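# Move one staple stick from its box onto the table

## Task

Remove a single stick of staples from the staple box and set it down on the table with its legs pointing downward, placed well away from both the box's tray and its sleeve.

## Robot and tools

Robot: two arms, left_arm and right_arm, each ending in a two-finger gripper. Bases (scene frame): left_arm at (-0.021, +0.241, +0.023) m, right_arm at (+0.006, -0.298, +0.017) m, both turned only a fraction of a degree about z. A camera stand is fixed to the floor behind the arms.

Scene frame: origin at table-top height, halfway between the nominal bases; +x points out over the table, +z up, and left_arm sits on the +y side. Arm names do not match image left/right. Printed hand positions and orientations are in this frame and can be off by a few cm, more at long reach. The gripper's fingers point along its own +z and open and close along its own y. end_effector_position is the spot between the finger pads, about 1 cm short of the tips.

Row format (used by execute_actions and move): 14 numbers, each in [-1, 1], always for both arms: dx, dy, dz, rx, ry, rz, opening for left_arm, then the same seven for right_arm. The six pose numbers are an offset, not a pose: they are measured from that arm's Hand target at the start of the action or move, along the Hand target's own axes. 1.0 equals 0.6 m of travel or 180 degrees of turn; rx, ry, rz form a single rotation vector. Opening is absolute: +1 fully open (0.094 m), -1 closed. A zero in an opening slot is a real command (half open), so resend the current opening to keep a gripper as it is. Sending six zeros re-requests the Hand target unchanged.

execute_actions(actions, cameras): actions is a list of actions; each action is a list of up to 15 rows, one per 1/30 s step. Every row counts from the action's start pose, not from the row before; a short action holds its last row. Repeating an offset in a new action moves further. An empty actions list returns state plus all camera images. cameras: list of names, ["all"], or [] for none.

move(target, speed, blend, opening_speed, grip_force, blocking, cameras): drives each gripper along a straight line toward its offset target. target is one 14-number row or a list of up to 15 rows, all counted from the same starting Hand targets. speed is m/s, 0.002 to 2.9 (default 0.25), one value or one per target; turning is capped at twice that in rad/s. blend (m) rounds corners of a list; 0 stops at each point. opening_speed: change per second on the -1..+1 scale, at least 0.2; use it to close gently. grip_force: newtons per finger pad, 10 to 50, one value or one per arm; it persists, and below full force closing is slow (about 4 s from open at 40, 16 s at 10). blocking=false returns after about 0.5 s while the move keeps running. Paths last at least 0.5 s and at most 10 s, do not avoid obstacles or the other arm, and the gripper lags and strays more when fast. Avoid paths passing near an arm's own base; go around it. The result adds a move: line such as done, off_target, moving, held or fault, plus limits (paced = pose clipped, held = steps withheld). done means at rest within 10 mm and 2 degrees; it says nothing about contact.

wait(seconds 0 to 10, cameras): lets time pass holding last commands; a running move continues. stop(cameras): brakes a running move. zoom_image(camera, region [x0, y0, x1, y1]): enlarges part of the newest image from cam_high, cam_low, cam_left_wrist or cam_right_wrist (each 672x504), region at most 504 by 504 px, origin top-left. finished_scene(scene): ends the scene for good; the goal must hold without the robot.

Results: Hand target is the last commanded pose after clipping; next offsets count from it. The gripper often rests a few cm short of it from friction and weight; a new command, even zeros, asks again, and a remaining gap can be sent as an offset. Orientation commands are clipped to within 40 degrees of the measured one each step. grip_measured uses the opening scale; empty it reads up to about 2.5 mm wide, and on a firmly held hard part it reads up to about 3 mm narrower (sometimes 1.4 mm wider). Squeeze rises about 1 N per 0.001 below first touch, then can jump to the force limit. grip_effort_nm is the gripper motor's averaged effort (negative = closing), not pad force. Joint torques include gravity, have offsets and noise; entries 1 to 3 wrap at ±28 N m. Joint velocities may say within noise. Tool commands lists current commands. Actions may list positions at some steps. Joint ranges (rad): waist -2.618 to 3.054, shoulder 0 to 3.142, elbow 0 to 3.142 (straight 2.901), wrist pitch and yaw -1.571 to 1.571, wrist roll -2.094 to 2.094.

Cautions: an arm blocked by something keeps pushing until commanded back past the gripper. Faster moves and targets deeper past contact hit harder. Never let the arms, grippers or wrist cameras touch each other, and never close one gripper on the other's fingers. Avoid strain on camera cables. Don't drop the stick, release it while moving, or let anything leave the table. Loose objects may get small random pushes. Holding loads, reaching far or pushing at an unreachable pose heats motors: MOTOR HOT at 75 °C, fold-away fault at 90 °C, arm collapse at 100 °C. Time you spend writing also passes in the scene.

Each tool is called after ">>>" as name([rows], argument=value, ...), one row to a line, values as JSON.

## Session

>>> execute_actions(actions=[])

Scene clock: 0.00 s.
left_arm: end_effector_position=(+0.3793, +0.2232, +0.1215) grip_measured=+1.000 grip_effort_nm=n/a end_effector_quat_wxyz=(+0.579, +0.020, +0.815, -0.029) | right_arm: end_effector_position=(+0.4026, -0.3060, +0.1170) grip_measured=+1.000 grip_effort_nm=n/a end_effector_quat_wxyz=(+0.599, +0.011, +0.800, -0.027)
Joint positions: left_arm=[-0.015 1.546 0.375 0.836 0.046 -0.009 0.094] | right_arm=[0.023 1.572 0.331 0.955 0.063 -0.012 0.094]
Joint velocities: within noise
Joint torques (N m): no reading
Heat: left arm: 34 °C; right arm: 33 °C.
Hand target: left_arm +0.3845, +0.2240, +0.1359; +0.596, +0.021, +0.802, -0.025 | right_arm +0.4055, -0.3067, +0.1251; +0.607, +0.015, +0.794, -0.026
Tool commands: left_gripper/opening=+1.0 right_gripper/opening=+1.0

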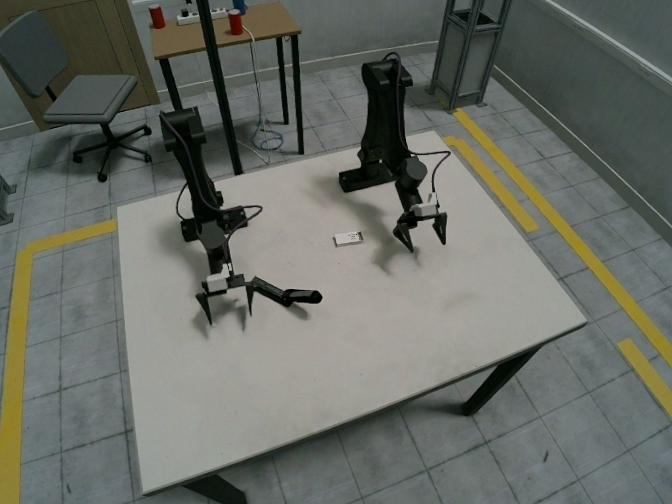

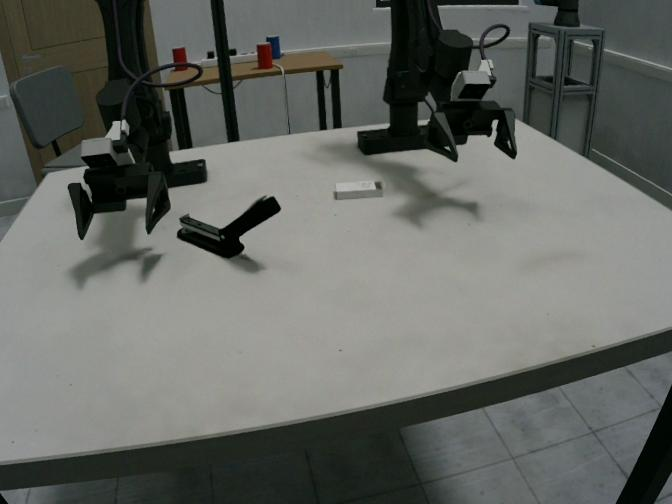

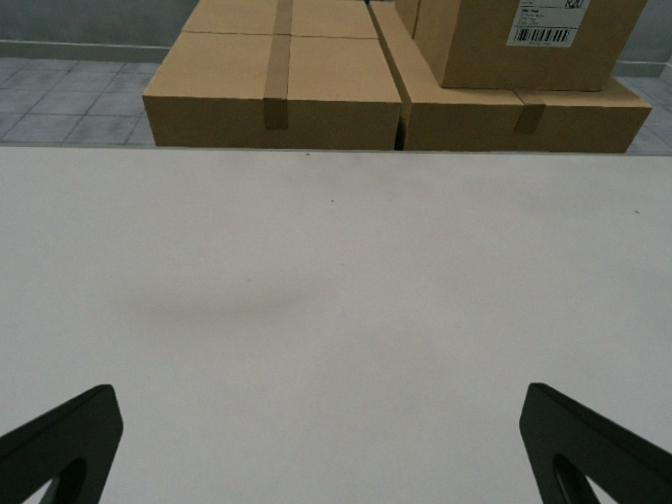

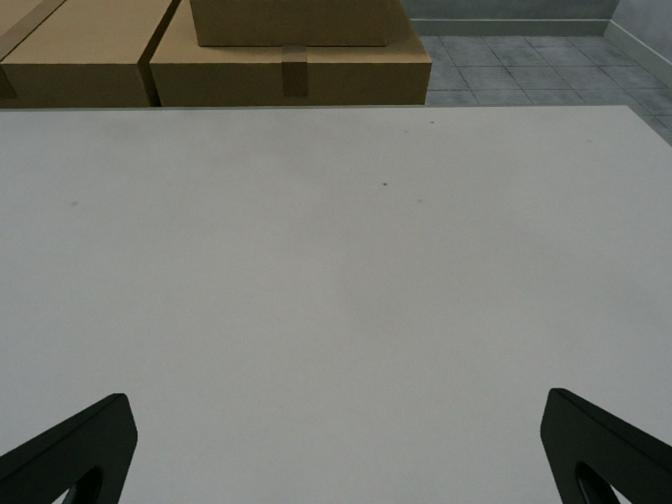

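>>> zoom_image(camera="cam_high", region=[300, 210, 390, 270])

>>> zoom_image(camera="cam_low", region=[310, 160, 400, 220])

Scaled by 5.600 from the camera's 672x504 image, which has a finer 960x720 frame.

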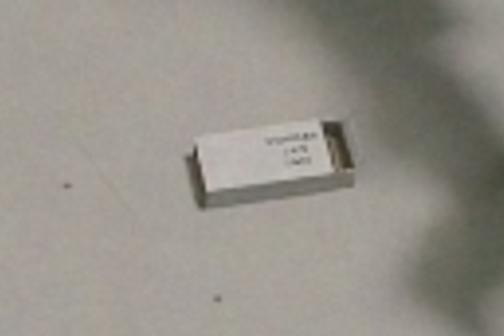

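Scaled by 5.600 from the camera's 672x504 image, which has a finer 960x720 frame.

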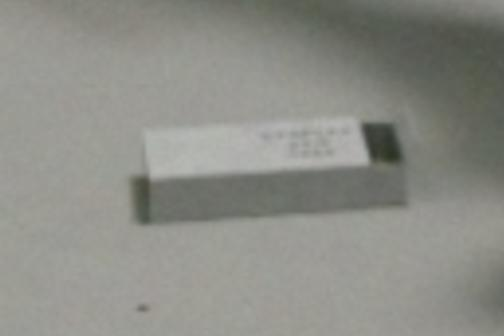

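>>> move(target=[-0.055,-0.207,-0.303,-0.017,0.406,-0.014,1,0,0,0,0,0,0,1], cameras=["all"])

Scene clock: 20.53 s.
left_arm: end_effector_position=(+0.2110, +0.1151, +0.2129) grip_measured=+1.000 grip_effort_nm=-0.02 end_effector_quat_wxyz=(+0.000, +0.009, +1.000, +0.003) | right_arm: end_effector_position=(+0.4026, -0.3060, +0.1170) grip_measured=+1.000 grip_effort_nm=0.01 end_effector_quat_wxyz=(+0.599, +0.011, +0.800, -0.027)
Joint positions: left_arm=[-0.494 1.569 1.558 -1.563 -0.006 -0.488 0.094] | right_arm=[0.023 1.572 0.331 0.955 0.063 -0.012 0.094]
Joint torques (N m): left_arm=[-0.75 -4.11 6.58 0.16 0.07 -0.15] | right_arm=[0.01 -5.5 5.35 1.83 0.04 -0.04]
Heat: left arm: 36 °C; right arm: 36 °C.
Hand target: left_arm +0.2124, +0.1119, +0.2219; +0.001, +0.001, +1.000, +0.000 | right_arm +0.4055, -0.3067, +0.1251; +0.607, +0.015, +0.794, -0.026
Off the commanded pose: left_arm 0.010 m, 1 deg | right_arm 0.009 m, 1 deg.
joint sent to its limit (left arm) — joint 4 (wrist pitch), lower limit. The joint targets are off in position, not in orientation.
move: done

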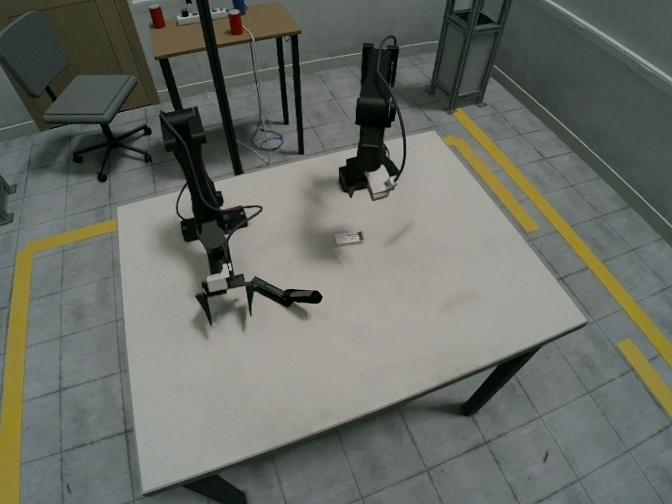

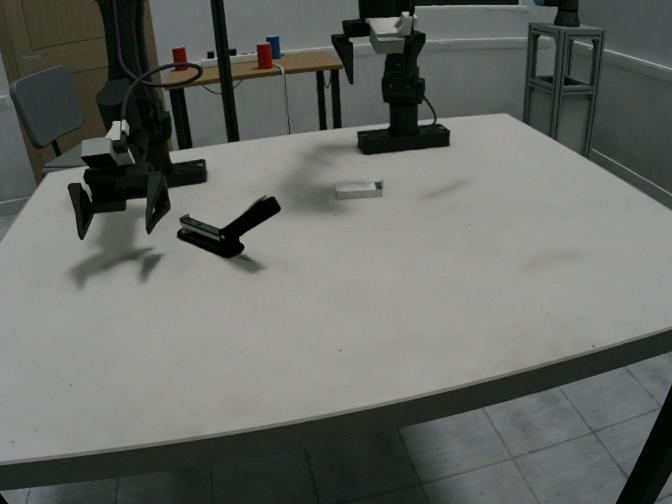

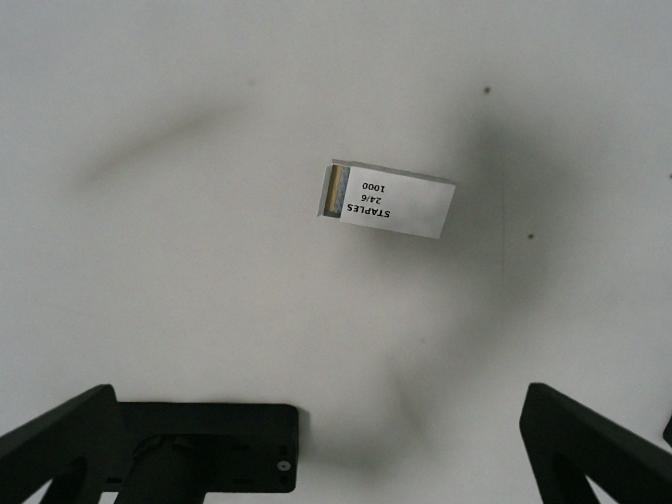

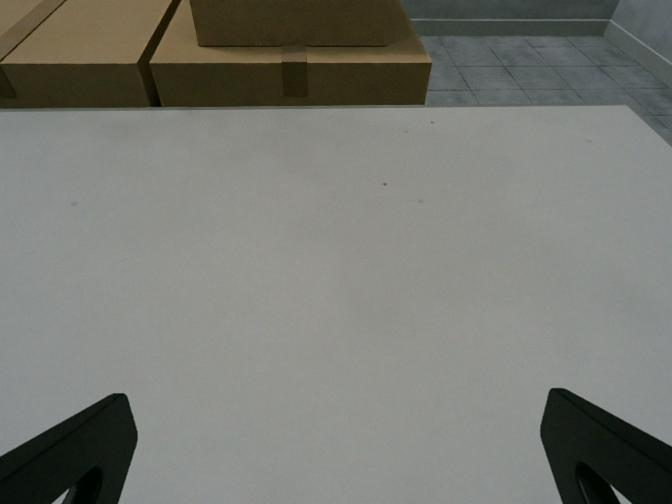

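>>> zoom_image(camera="cam_left_wrist", region=[300, 140, 480, 260])

Scaled by 2.800 from the camera's 672x504 image, which has a finer 960x720 frame.

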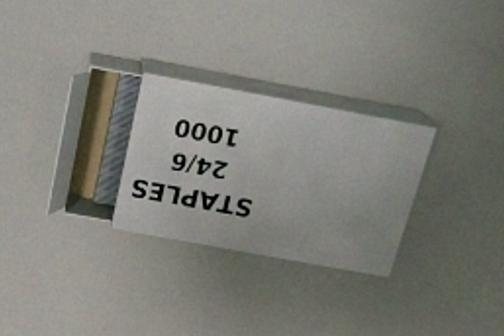

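>>> move(target=[-0.0667,0,0,0,0,0,1,0,0,0,0,0,0,1], cameras=["cam_left_wrist"])

>>> move(target=[0,0,0.117,0,0,0,1,0,0,0,0,0,0,1], cameras=["cam_left_wrist"])

Scene clock: 34.17 s.
left_arm: end_effector_position=(+0.2485, +0.1141, +0.2122) grip_measured=+1.000 grip_effort_nm=-0.02 end_effector_quat_wxyz=(-0.001, -0.007, +1.000, +0.002) | right_arm: end_effector_position=(+0.4026, -0.3060, +0.1170) grip_measured=+1.000 grip_effort_nm=0.01 end_effector_quat_wxyz=(+0.599, +0.011, +0.800, -0.027)
Joint positions: left_arm=[-0.434 1.699 1.695 -1.569 -0.003 -0.458 0.094] | right_arm=[0.023 1.572 0.331 0.955 0.063 -0.012 0.094]
Joint torques (N m): left_arm=[0.58 -5.37 6.61 0.23 0.06 0.11] | right_arm=[-0.01 -5.49 5.35 1.83 0.04 -0.04]
Heat: left arm: 36 °C; right arm: 36 °C.
Hand target: left_arm +0.2524, +0.1119, +0.2219; +0.001, +0.001, +1.000, +0.000 | right_arm +0.4055, -0.3067, +0.1251; +0.607, +0.015, +0.794, -0.026
Off the commanded pose: left_arm 0.011 m, 1 deg | right_arm 0.009 m, 1 deg.
joint sent to its limit (left arm) — joint 4 (wrist pitch), lower limit. The joint targets are off in position, not in orientation.
move: off_target (left_arm)
Images, in order (width x height): cam_left_wrist 672x504.

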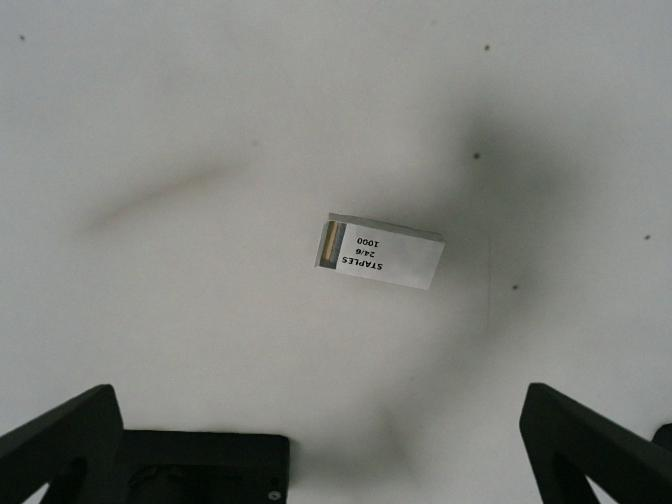

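Scene clock: 35.53 s.
left_arm: end_effector_position=(+0.2475, +0.1146, +0.1495) grip_measured=+1.000 grip_effort_nm=-0.02 end_effector_quat_wxyz=(-0.015, -0.004, +1.000, +0.009) | right_arm: end_effector_position=(+0.4026, -0.3060, +0.1170) grip_measured=+1.000 grip_effort_nm=0.01 end_effector_quat_wxyz=(+0.599, +0.011, +0.800, -0.027)
Joint positions: left_arm=[-0.434 1.699 1.443 -1.35 -0.003 -0.452 0.094] | right_arm=[0.023 1.572 0.331 0.955 0.063 -0.012 0.094]
Joint torques (N m): left_arm=[0.55 -6.46 3.54 0.55 0.08 0.1] | right_arm=[-0.01 -5.5 5.34 1.83 0.04 -0.04]
Heat: left arm: 36 °C; right arm: 36 °C.
Hand target: left_arm +0.2525, +0.1119, +0.1517; +0.001, +0.001, +1.000, +0.000 | right_arm +0.4055, -0.3067, +0.1251; +0.607, +0.015, +0.794, -0.026
Off the commanded pose: left_arm 0.006 m, 2 deg | right_arm 0.009 m, 1 deg.
move: done
Images, in order (width x height): cam_left_wrist 672x504.

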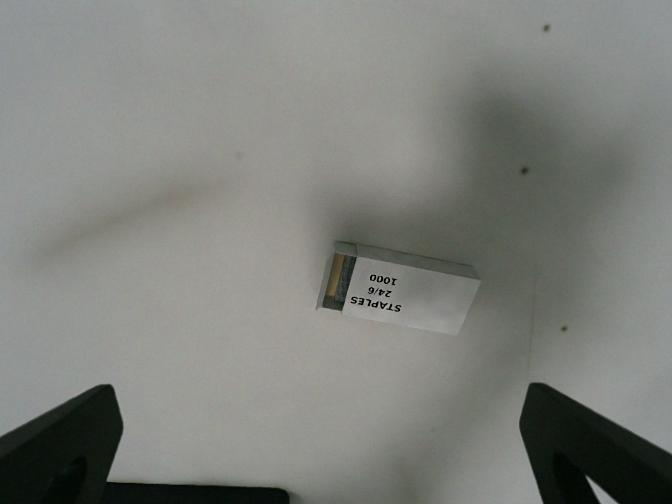

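>>> move(target=[0.0225,0.11,0.113,0.219,-0.181,0.528,1,0,0,0,0,0,0,1], cameras=["all"])

Scene clock: 66.13 s.
left_arm: end_effector_position=(+0.2324, +0.1812, +0.0726) grip_measured=+1.000 grip_effort_nm=-0.02 end_effector_quat_wxyz=(+0.219, +0.717, +0.596, -0.287) | right_arm: end_effector_position=(+0.4026, -0.3060, +0.1170) grip_measured=+1.000 grip_effort_nm=0.01 end_effector_quat_wxyz=(+0.599, +0.011, +0.800, -0.027)
Joint positions: left_arm=[0.213 1.848 1.092 -1.175 0.66 2.082 0.094] | right_arm=[0.023 1.572 0.331 0.955 0.063 -0.012 0.094]
Joint torques (N m): left_arm=[0.7 -5.2 5.5 -0.52 0.67 0.14] | right_arm=[-0.01 -5.5 5.34 1.83 0.03 -0.04]
Heat: left arm: 35 °C; right arm: 37 °C.
Hand target: left_arm +0.2392, +0.1779, +0.0839; +0.244, +0.713, +0.588, -0.295 | right_arm +0.4055, -0.3067, +0.1251; +0.607, +0.015, +0.794, -0.026
Off the commanded pose: left_arm 0.014 m, 3 deg | right_arm 0.009 m, 1 deg.
joint sent to its limit (left arm) — joint 6 (wrist roll), upper limit. The joint targets are off in position, not in orientation.
move: off_target (left_arm)

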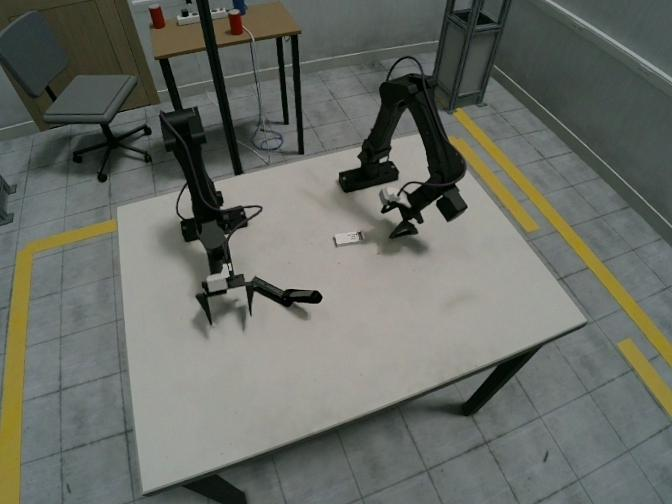

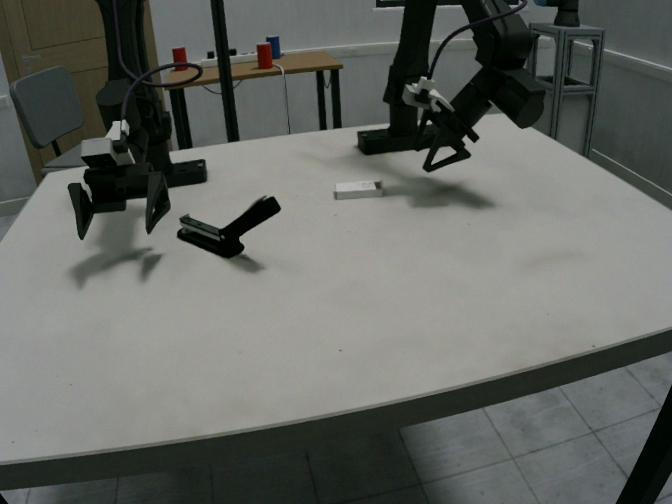

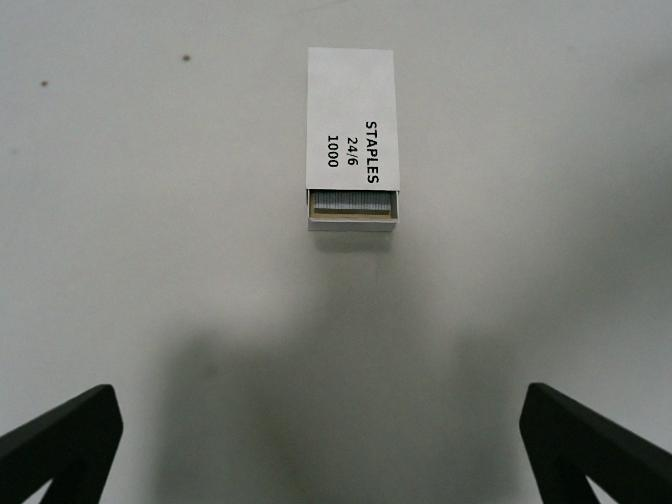

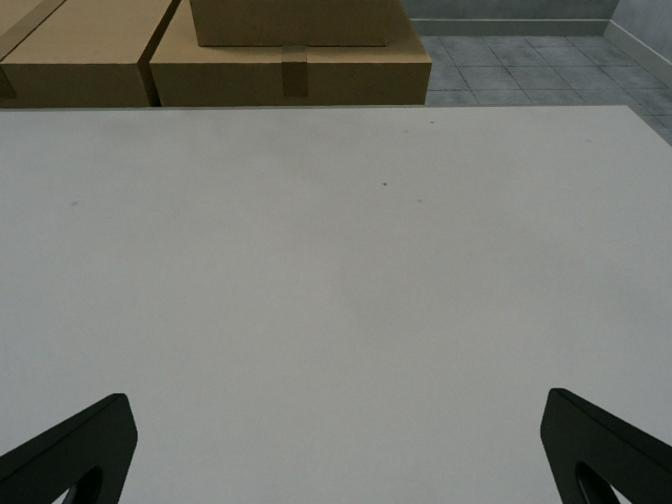

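>>> move(target=[0,0,0,0,0,0,1,0.151,0.465,-0.35,-0.403,0.131,-0.226,1], cameras=["all"])

Scene clock: 80.53 s.
left_arm: end_effector_position=(+0.2324, +0.1812, +0.0726) grip_measured=+1.000 grip_effort_nm=-0.02 end_effector_quat_wxyz=(+0.219, +0.717, +0.596, -0.287) | right_arm: end_effector_position=(+0.1983, -0.0214, +0.0812) grip_measured=+1.000 grip_effort_nm=0.01 end_effector_quat_wxyz=(+0.305, -0.580, +0.719, +0.231)
Joint positions: left_arm=[0.213 1.848 1.092 -1.175 0.66 2.082 0.094] | right_arm=[0.772 1.348 0.563 -0.086 -0.392 -0.457 0.094]
Joint torques (N m): left_arm=[0.73 -5.26 5.35 -0.52 0.64 0.18] | right_arm=[0.35 -2.8 8.76 0.99 -0.56 -0.15]
Heat: left arm: 35 °C; right arm: 37 °C.
Hand target: left_arm +0.2392, +0.1779, +0.0839; +0.244, +0.713, +0.588, -0.295 | right_arm +0.1948, -0.0164, +0.0858; +0.294, -0.589, +0.712, +0.244
Off the commanded pose: left_arm 0.014 m, 3 deg | right_arm 0.008 m, 2 deg.
joint sent to its limit (left arm) — joint 6 (wrist roll), upper limit. The joint targets are off in position, not in orientation.
move: off_target (left_arm)

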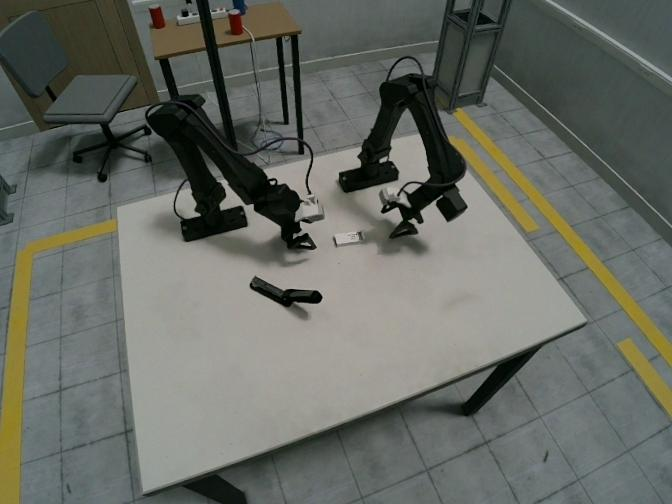

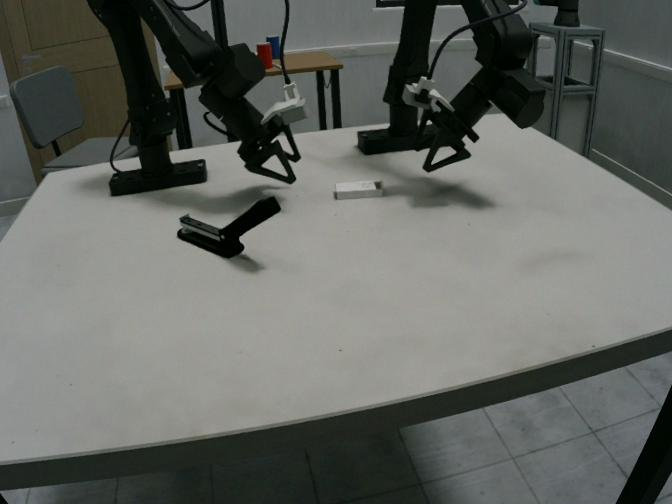

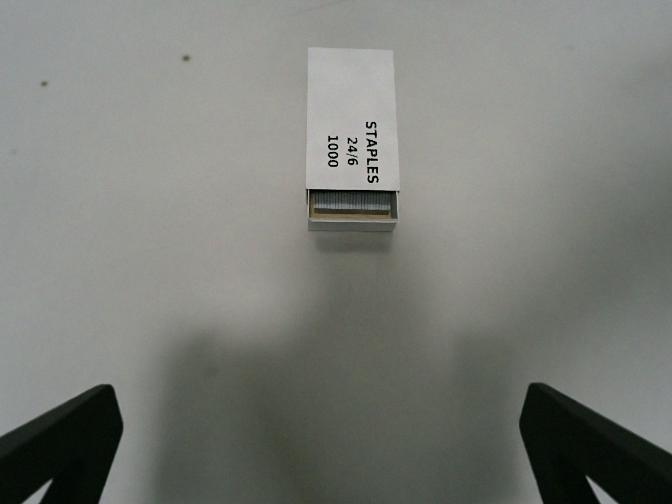

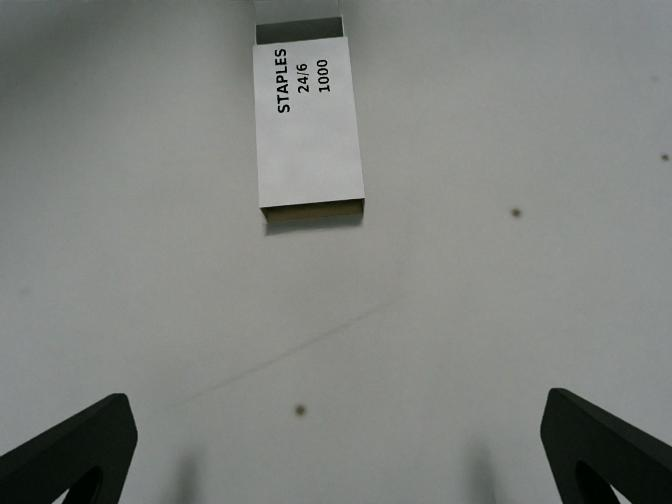

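>>> move(target=[0,0,0,0,0,0,1,0,0.015,0.083,0,0,0,1], cameras=["all"], speed=0.15)

Scene clock: 87.67 s.
left_arm: end_effector_position=(+0.2324, +0.1812, +0.0726) grip_measured=+1.000 grip_effort_nm=-0.02 end_effector_quat_wxyz=(+0.219, +0.717, +0.596, -0.287) | right_arm: end_effector_position=(+0.1820, +0.0079, +0.0419) grip_measured=+1.000 grip_effort_nm=0.01 end_effector_quat_wxyz=(+0.274, -0.593, +0.718, +0.241)
Joint positions: left_arm=[0.213 1.848 1.092 -1.175 0.66 2.082 0.094] | right_arm=[0.881 1.544 0.563 0.079 -0.362 -0.389 0.094]
Joint torques (N m): left_arm=[0.55 -5.24 5.42 -0.51 0.67 0.18] | right_arm=[0.4 -3.45 7.77 1.7 -0.08 0.06]
Heat: left arm: 35 °C; right arm: 36 °C.
Hand target: left_arm +0.2392, +0.1779, +0.0839; +0.244, +0.713, +0.588, -0.295 | right_arm +0.1925, +0.0198, +0.0506; +0.294, -0.589, +0.712, +0.244
Off the commanded pose: left_arm 0.014 m, 3 deg | right_arm 0.018 m, 2 deg.
joint sent to its limit (left arm) — joint 6 (wrist roll), upper limit. The joint targets are off in position, not in orientation.
move: off_target (left_arm, right_arm)

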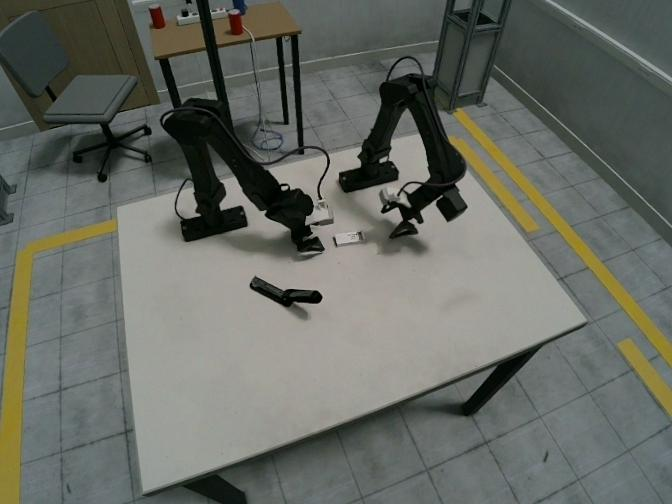

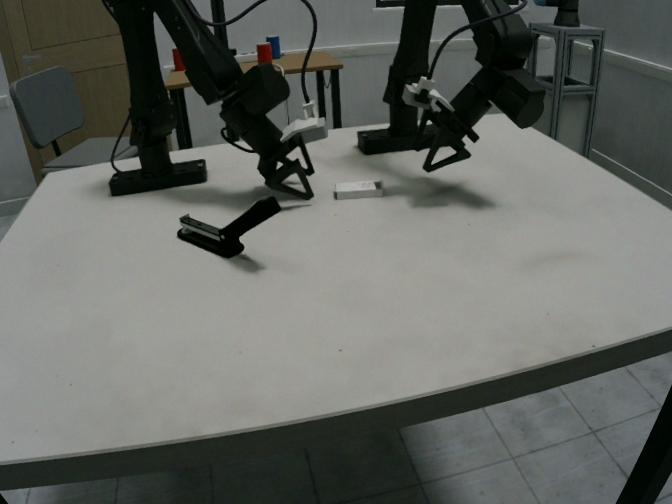

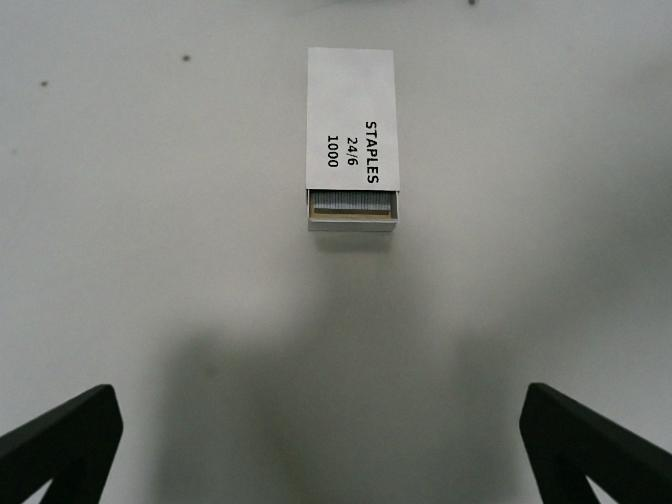

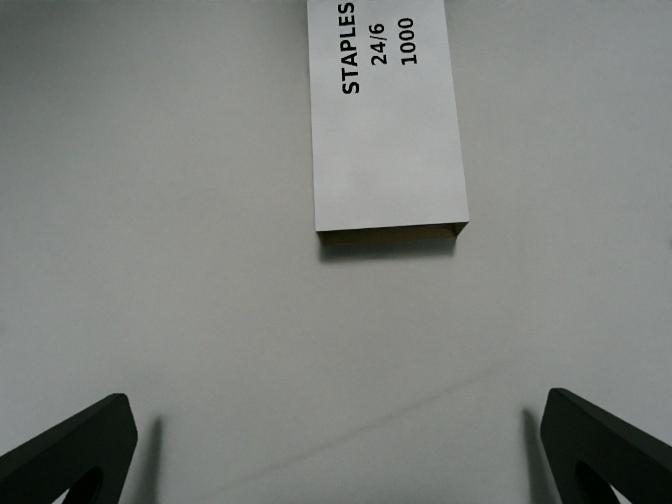

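>>> zoom_image(camera="cam_low", region=[240, 100, 480, 220])

>>> zoom_image(camera="cam_high", region=[270, 180, 450, 270])

Scaled by 2.100 from the camera's 672x504 image, which has a finer 960x720 frame.

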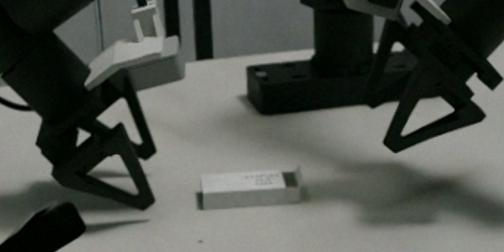

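Scaled by 2.800 from the camera's 672x504 image, which has a finer 960x720 frame.

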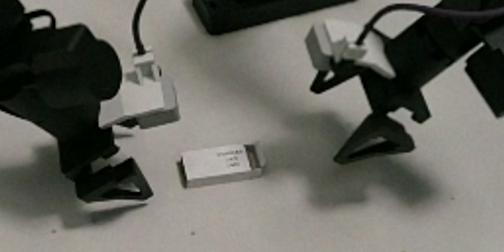

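>>> move(target=[0,0,0,0,0,0,1,-0.029,-0.008,0.0455,0,0,0,1], cameras=["all"], speed=0.1)

>>> zoom_image(camera="cam_low", region=[240, 100, 480, 220])

>>> zoom_image(camera="cam_high", region=[270, 180, 450, 270])

Scene clock: 103.63 s.
left_arm: end_effector_position=(+0.2324, +0.1812, +0.0726) grip_measured=+1.000 grip_effort_nm=-0.02 end_effector_quat_wxyz=(+0.219, +0.717, +0.596, -0.287) | right_arm: end_effector_position=(+0.1961, +0.0359, +0.0350) grip_measured=+1.000 grip_effort_nm=0.01 end_effector_quat_wxyz=(+0.274, -0.590, +0.721, +0.239)
Joint positions: left_arm=[0.213 1.848 1.092 -1.175 0.66 2.082 0.094] | right_arm=[0.913 1.678 0.665 0.119 -0.335 -0.357 0.094]
Joint torques (N m): left_arm=[0.65 -5.18 5.41 -0.52 0.66 0.13] | right_arm=[0.44 -4.74 7.6 1.72 -0.06 0.07]
Heat: left arm: 35 °C; right arm: 36 °C.
Hand target: left_arm +0.2392, +0.1779, +0.0839; +0.244, +0.713, +0.588, -0.295 | right_arm +0.2031, +0.0500, +0.0436; +0.294, -0.589, +0.712, +0.244
Off the commanded pose: left_arm 0.014 m, 3 deg | right_arm 0.018 m, 3 deg.
joint sent to its limit (left arm) — joint 6 (wrist roll), upper limit. The joint targets are off in position, not in orientation.
move: off_target (left_arm, right_arm)

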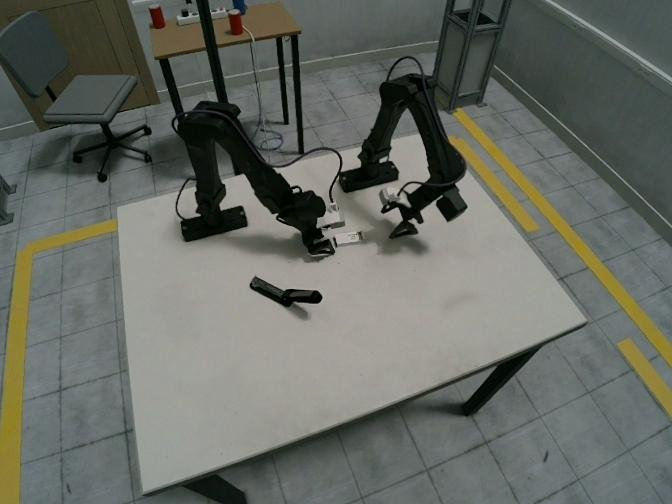

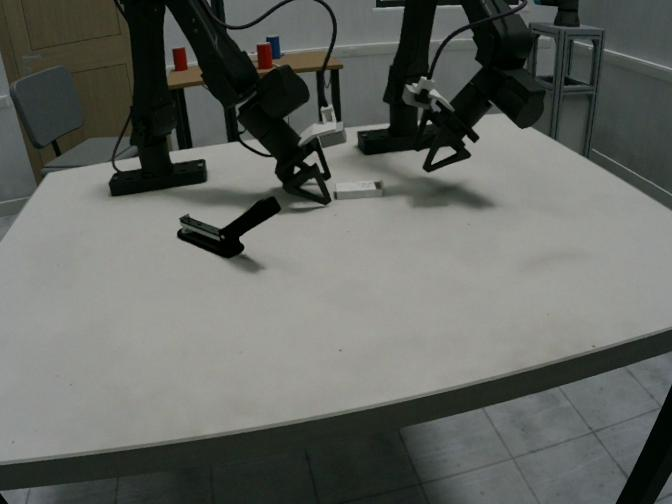

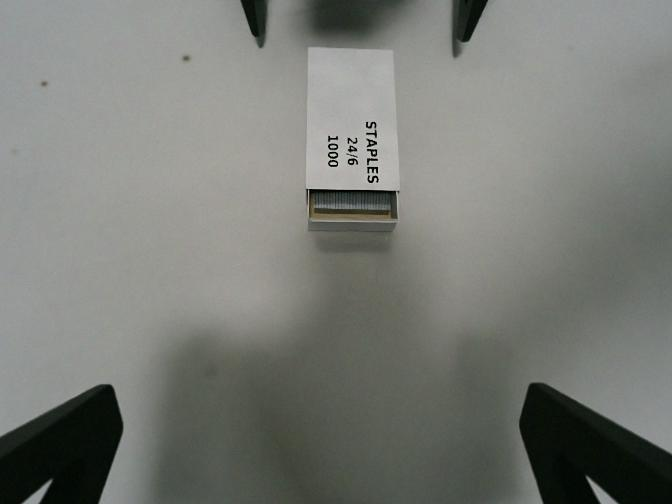

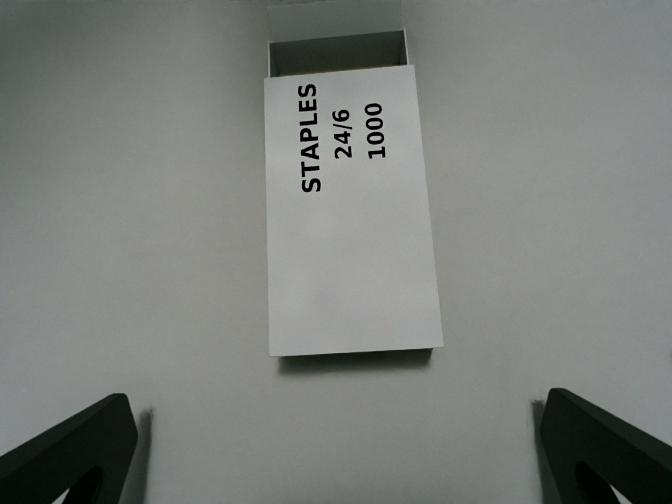

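Scaled by 2.100 from the camera's 672x504 image, which has a finer 960x720 frame.

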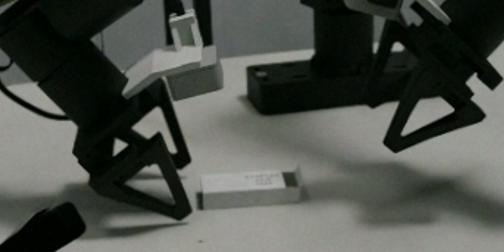

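Scaled by 2.800 from the camera's 672x504 image, which has a finer 960x720 frame.

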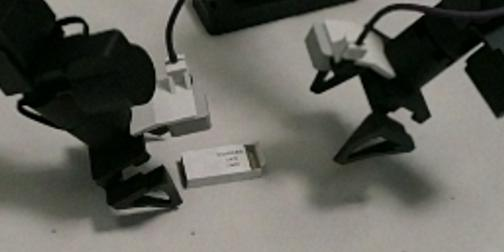

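>>> move(target=[0,0,0,0,0,0,1,-0.0415,-0.005,0.0415,0,0,0,1], cameras=["cam_high","cam_low","cam_right_wrist","cam_left_wrist"], speed=0.1)

>>> zoom_image(camera="cam_low", region=[240, 100, 480, 220])

Scene clock: 107.77 s.
left_arm: end_effector_position=(+0.2324, +0.1812, +0.0726) grip_measured=+1.000 grip_effort_nm=-0.02 end_effector_quat_wxyz=(+0.219, +0.717, +0.596, -0.287) | right_arm: end_effector_position=(+0.2069, +0.0727, +0.0386) grip_measured=+1.000 grip_effort_nm=0.01 end_effector_quat_wxyz=(+0.282, -0.591, +0.717, +0.241)
Joint positions: left_arm=[0.213 1.848 1.092 -1.175 0.66 2.082 0.094] | right_arm=[0.959 1.783 0.799 0.119 -0.307 -0.323 0.094]
Joint torques (N m): left_arm=[0.65 -5.14 5.34 -0.54 0.66 0.16] | right_arm=[0.43 -5.71 7.69 1.62 -0.02 0.06]
Heat: left arm: 35 °C; right arm: 36 °C.
Hand target: left_arm +0.2392, +0.1779, +0.0839; +0.244, +0.713, +0.588, -0.295 | right_arm +0.2126, +0.0840, +0.0436; +0.294, -0.589, +0.712, +0.244
Off the commanded pose: left_arm 0.014 m, 3 deg | right_arm 0.014 m, 2 deg.
joint sent to its limit (left arm) — joint 6 (wrist roll), upper limit. The joint targets are off in position, not in orientation.
move: off_target (left_arm, right_arm)

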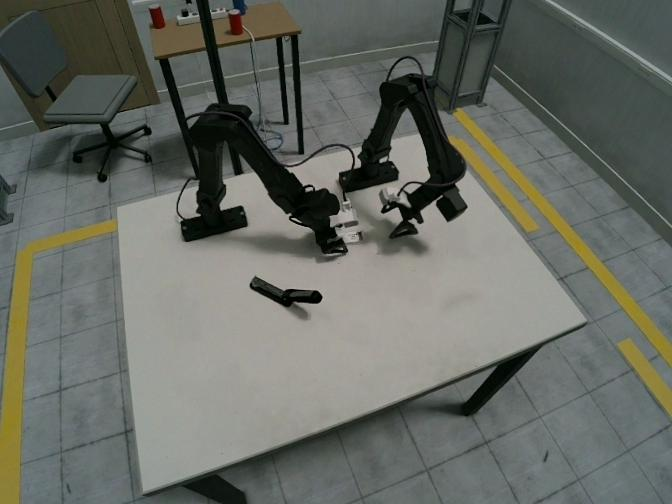

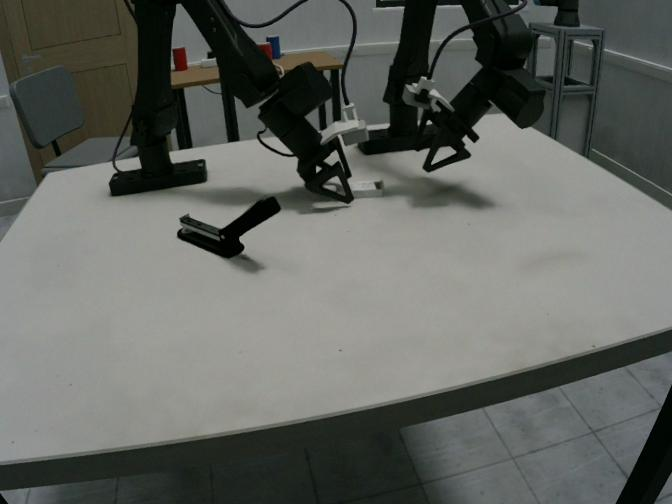

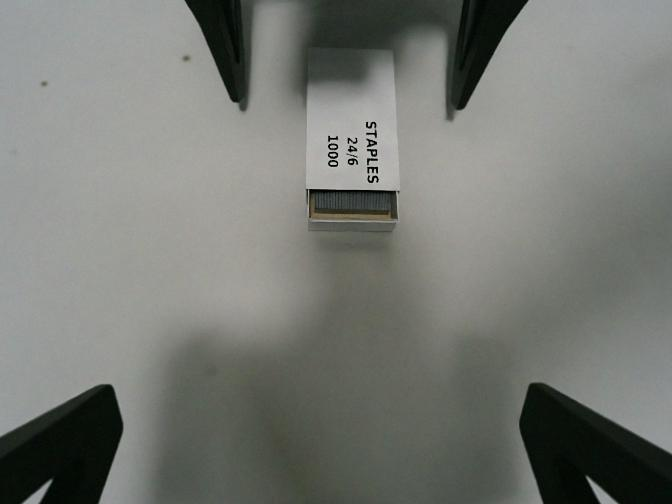

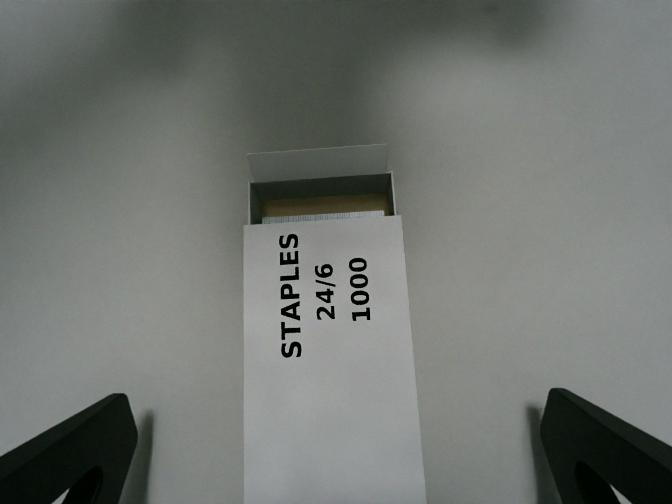

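Scaled by 2.100 from the camera's 672x504 image, which has a finer 960x720 frame.

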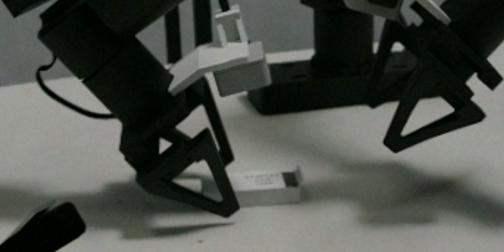

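>>> move(target=[0,0,0,0,0,0,1,0.021,0,-0.007,0,0,0,1], speed=0.1)

>>> move(target=[0,0,0,0,0,0,1,0,0,0,0,0,0,-0.2], opening_speed=0.5, cameras=["cam_right_wrist","cam_left_wrist"])

Scene clock: 113.90 s.
left_arm: end_effector_position=(+0.2324, +0.1812, +0.0726) grip_measured=+1.000 grip_effort_nm=-0.02 end_effector_quat_wxyz=(+0.219, +0.717, +0.596, -0.287) | right_arm: end_effector_position=(+0.2059, +0.0712, +0.0366) grip_measured=+1.000 grip_effort_nm=0.01 end_effector_quat_wxyz=(+0.283, -0.591, +0.716, +0.241)
Joint positions: left_arm=[0.213 1.848 1.092 -1.175 0.66 2.082 0.094] | right_arm=[0.959 1.783 0.785 0.136 -0.307 -0.323 0.094]
Joint torques (N m): left_arm=[0.72 -5.18 5.38 -0.49 0.64 0.19] | right_arm=[-0.47 -6.95 4.42 1.78 -0.16 -0.06]
Heat: left arm: 35 °C; right arm: 36 °C.
Hand target: left_arm +0.2392, +0.1779, +0.0839; +0.244, +0.713, +0.588, -0.295 | right_arm +0.2104, +0.0723, +0.0376; +0.294, -0.589, +0.712, +0.244
Off the commanded pose: left_arm 0.014 m, 3 deg | right_arm 0.005 m, 1 deg.
joint sent to its limit (left arm) — joint 6 (wrist roll), upper limit. The joint targets are off in position, not in orientation.
move: off_target (left_arm)

Scene clock: 116.80 s.
left_arm: end_effector_position=(+0.2324, +0.1812, +0.0726) grip_measured=+1.000 grip_effort_nm=-0.02 end_effector_quat_wxyz=(+0.219, +0.717, +0.596, -0.287) | right_arm: end_effector_position=(+0.2061, +0.0715, +0.0368) grip_measured=-0.193 grip_effort_nm=-0.35 end_effector_quat_wxyz=(+0.284, -0.591, +0.716, +0.241)
Joint positions: left_arm=[0.213 1.848 1.092 -1.175 0.66 2.082 0.094] | right_arm=[0.959 1.783 0.785 0.138 -0.307 -0.323 0.038]
Joint torques (N m): left_arm=[0.61 -5.23 5.33 -0.51 0.68 0.18] | right_arm=[-0.46 -6.98 4.42 1.77 -0.15 -0.06]
Heat: left arm: 35 °C; right arm: 35 °C.
Hand target: left_arm +0.2392, +0.1779, +0.0839; +0.244, +0.713, +0.588, -0.295 | right_arm +0.2104, +0.0723, +0.0376; +0.294, -0.589, +0.712, +0.244
Off the commanded pose: left_arm 0.014 m, 3 deg | right_arm 0.005 m, 1 deg.
joint sent to its limit (left arm) — joint 6 (wrist roll), upper limit. The joint targets are off in position, not in orientation.
move: off_target (left_arm)
Images, in order (width x height): cam_left_wrist 672x504, cam_right_wrist 672x504.

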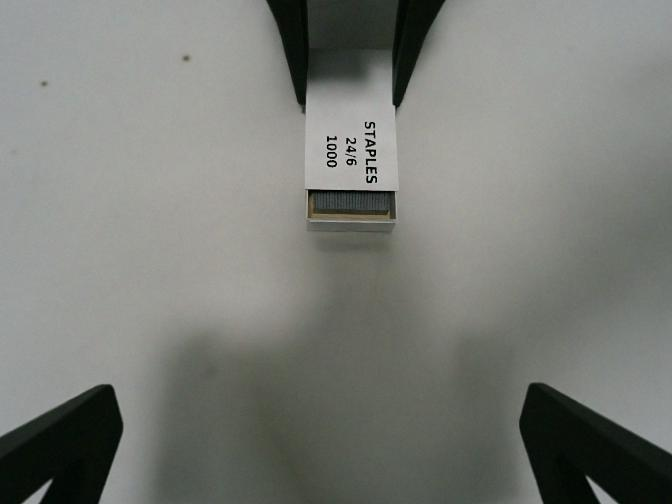

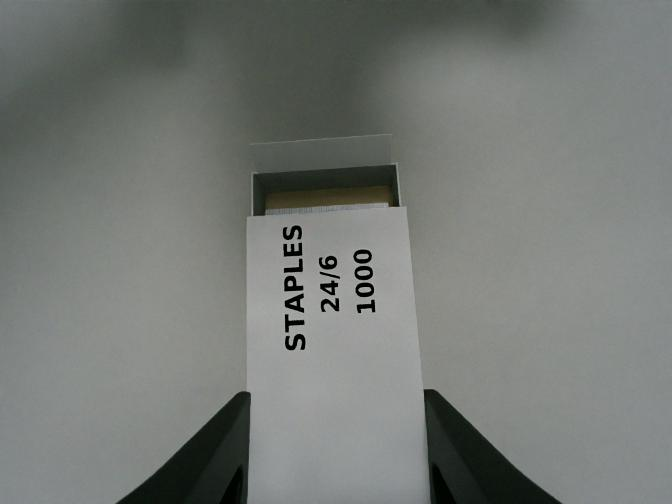

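>>> move(target=[-0.0253,-0.013,0.108,0,0,0,1,0,0,0,0,0,0,-0.2], speed=0.1, cameras=["all"])

>>> zoom_image(camera="cam_low", region=[240, 100, 480, 220])

Scene clock: 123.97 s.
left_arm: end_effector_position=(+0.2139, +0.1306, +0.0355) grip_measured=+1.000 grip_effort_nm=-0.02 end_effector_quat_wxyz=(+0.211, +0.717, +0.593, -0.300) | right_arm: end_effector_position=(+0.2061, +0.0715, +0.0368) grip_measured=-0.193 grip_effort_nm=-0.36 end_effector_quat_wxyz=(+0.284, -0.591, +0.716, +0.241)
Joint positions: left_arm=[0.039 1.848 0.915 -0.904 0.712 1.885 0.094] | right_arm=[0.959 1.783 0.785 0.138 -0.307 -0.323 0.038]
Joint torques (N m): left_arm=[-0.46 -8.65 2.35 0.14 0.73 -0.12] | right_arm=[-0.47 -6.97 4.41 1.76 -0.16 -0.06]
Heat: left arm: 35 °C; right arm: 35 °C.
Hand target: left_arm +0.2209, +0.1238, +0.0488; +0.244, +0.713, +0.588, -0.295 | right_arm +0.2104, +0.0723, +0.0376; +0.294, -0.589, +0.712, +0.244
Off the commanded pose: left_arm 0.017 m, 4 deg | right_arm 0.005 m, 1 deg.
move: off_target (left_arm)

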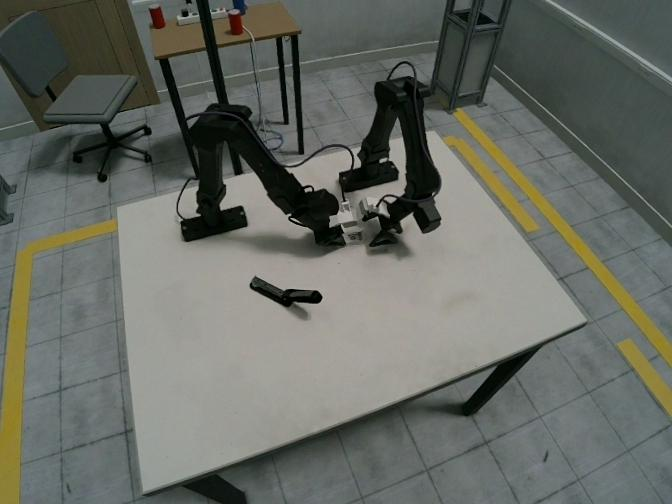

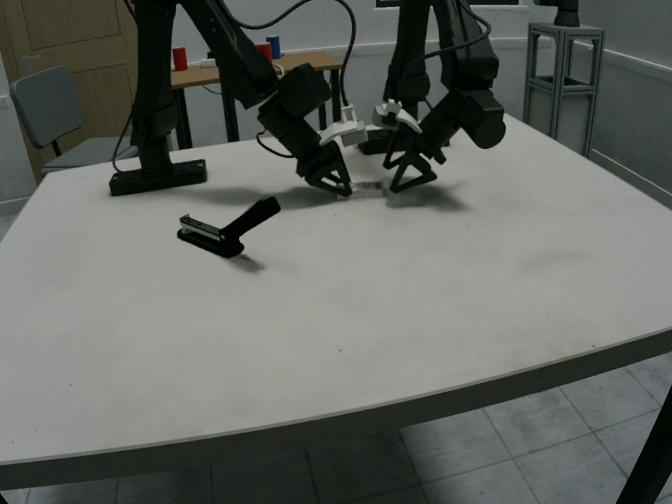

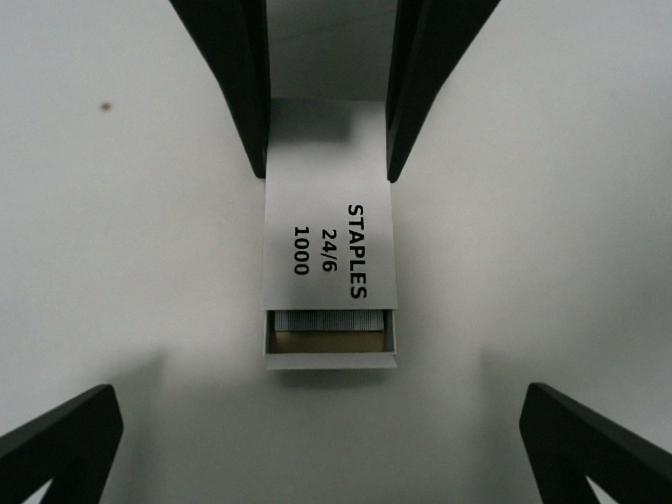

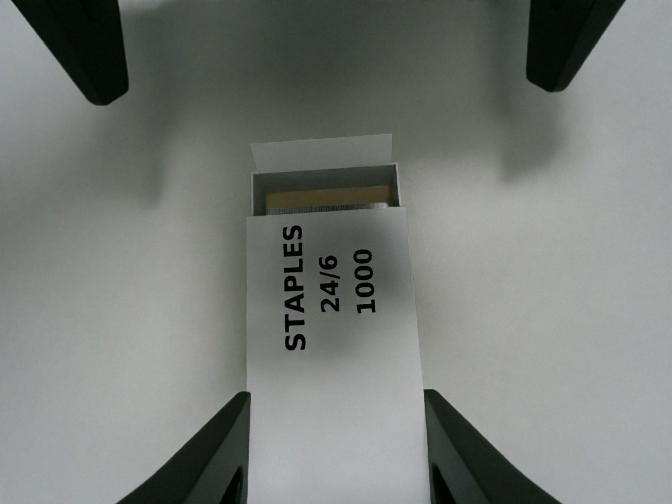

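Scaled by 2.100 from the camera's 672x504 image, which has a finer 960x720 frame.

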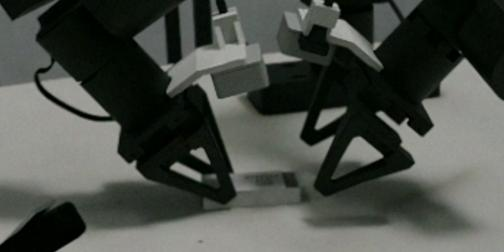

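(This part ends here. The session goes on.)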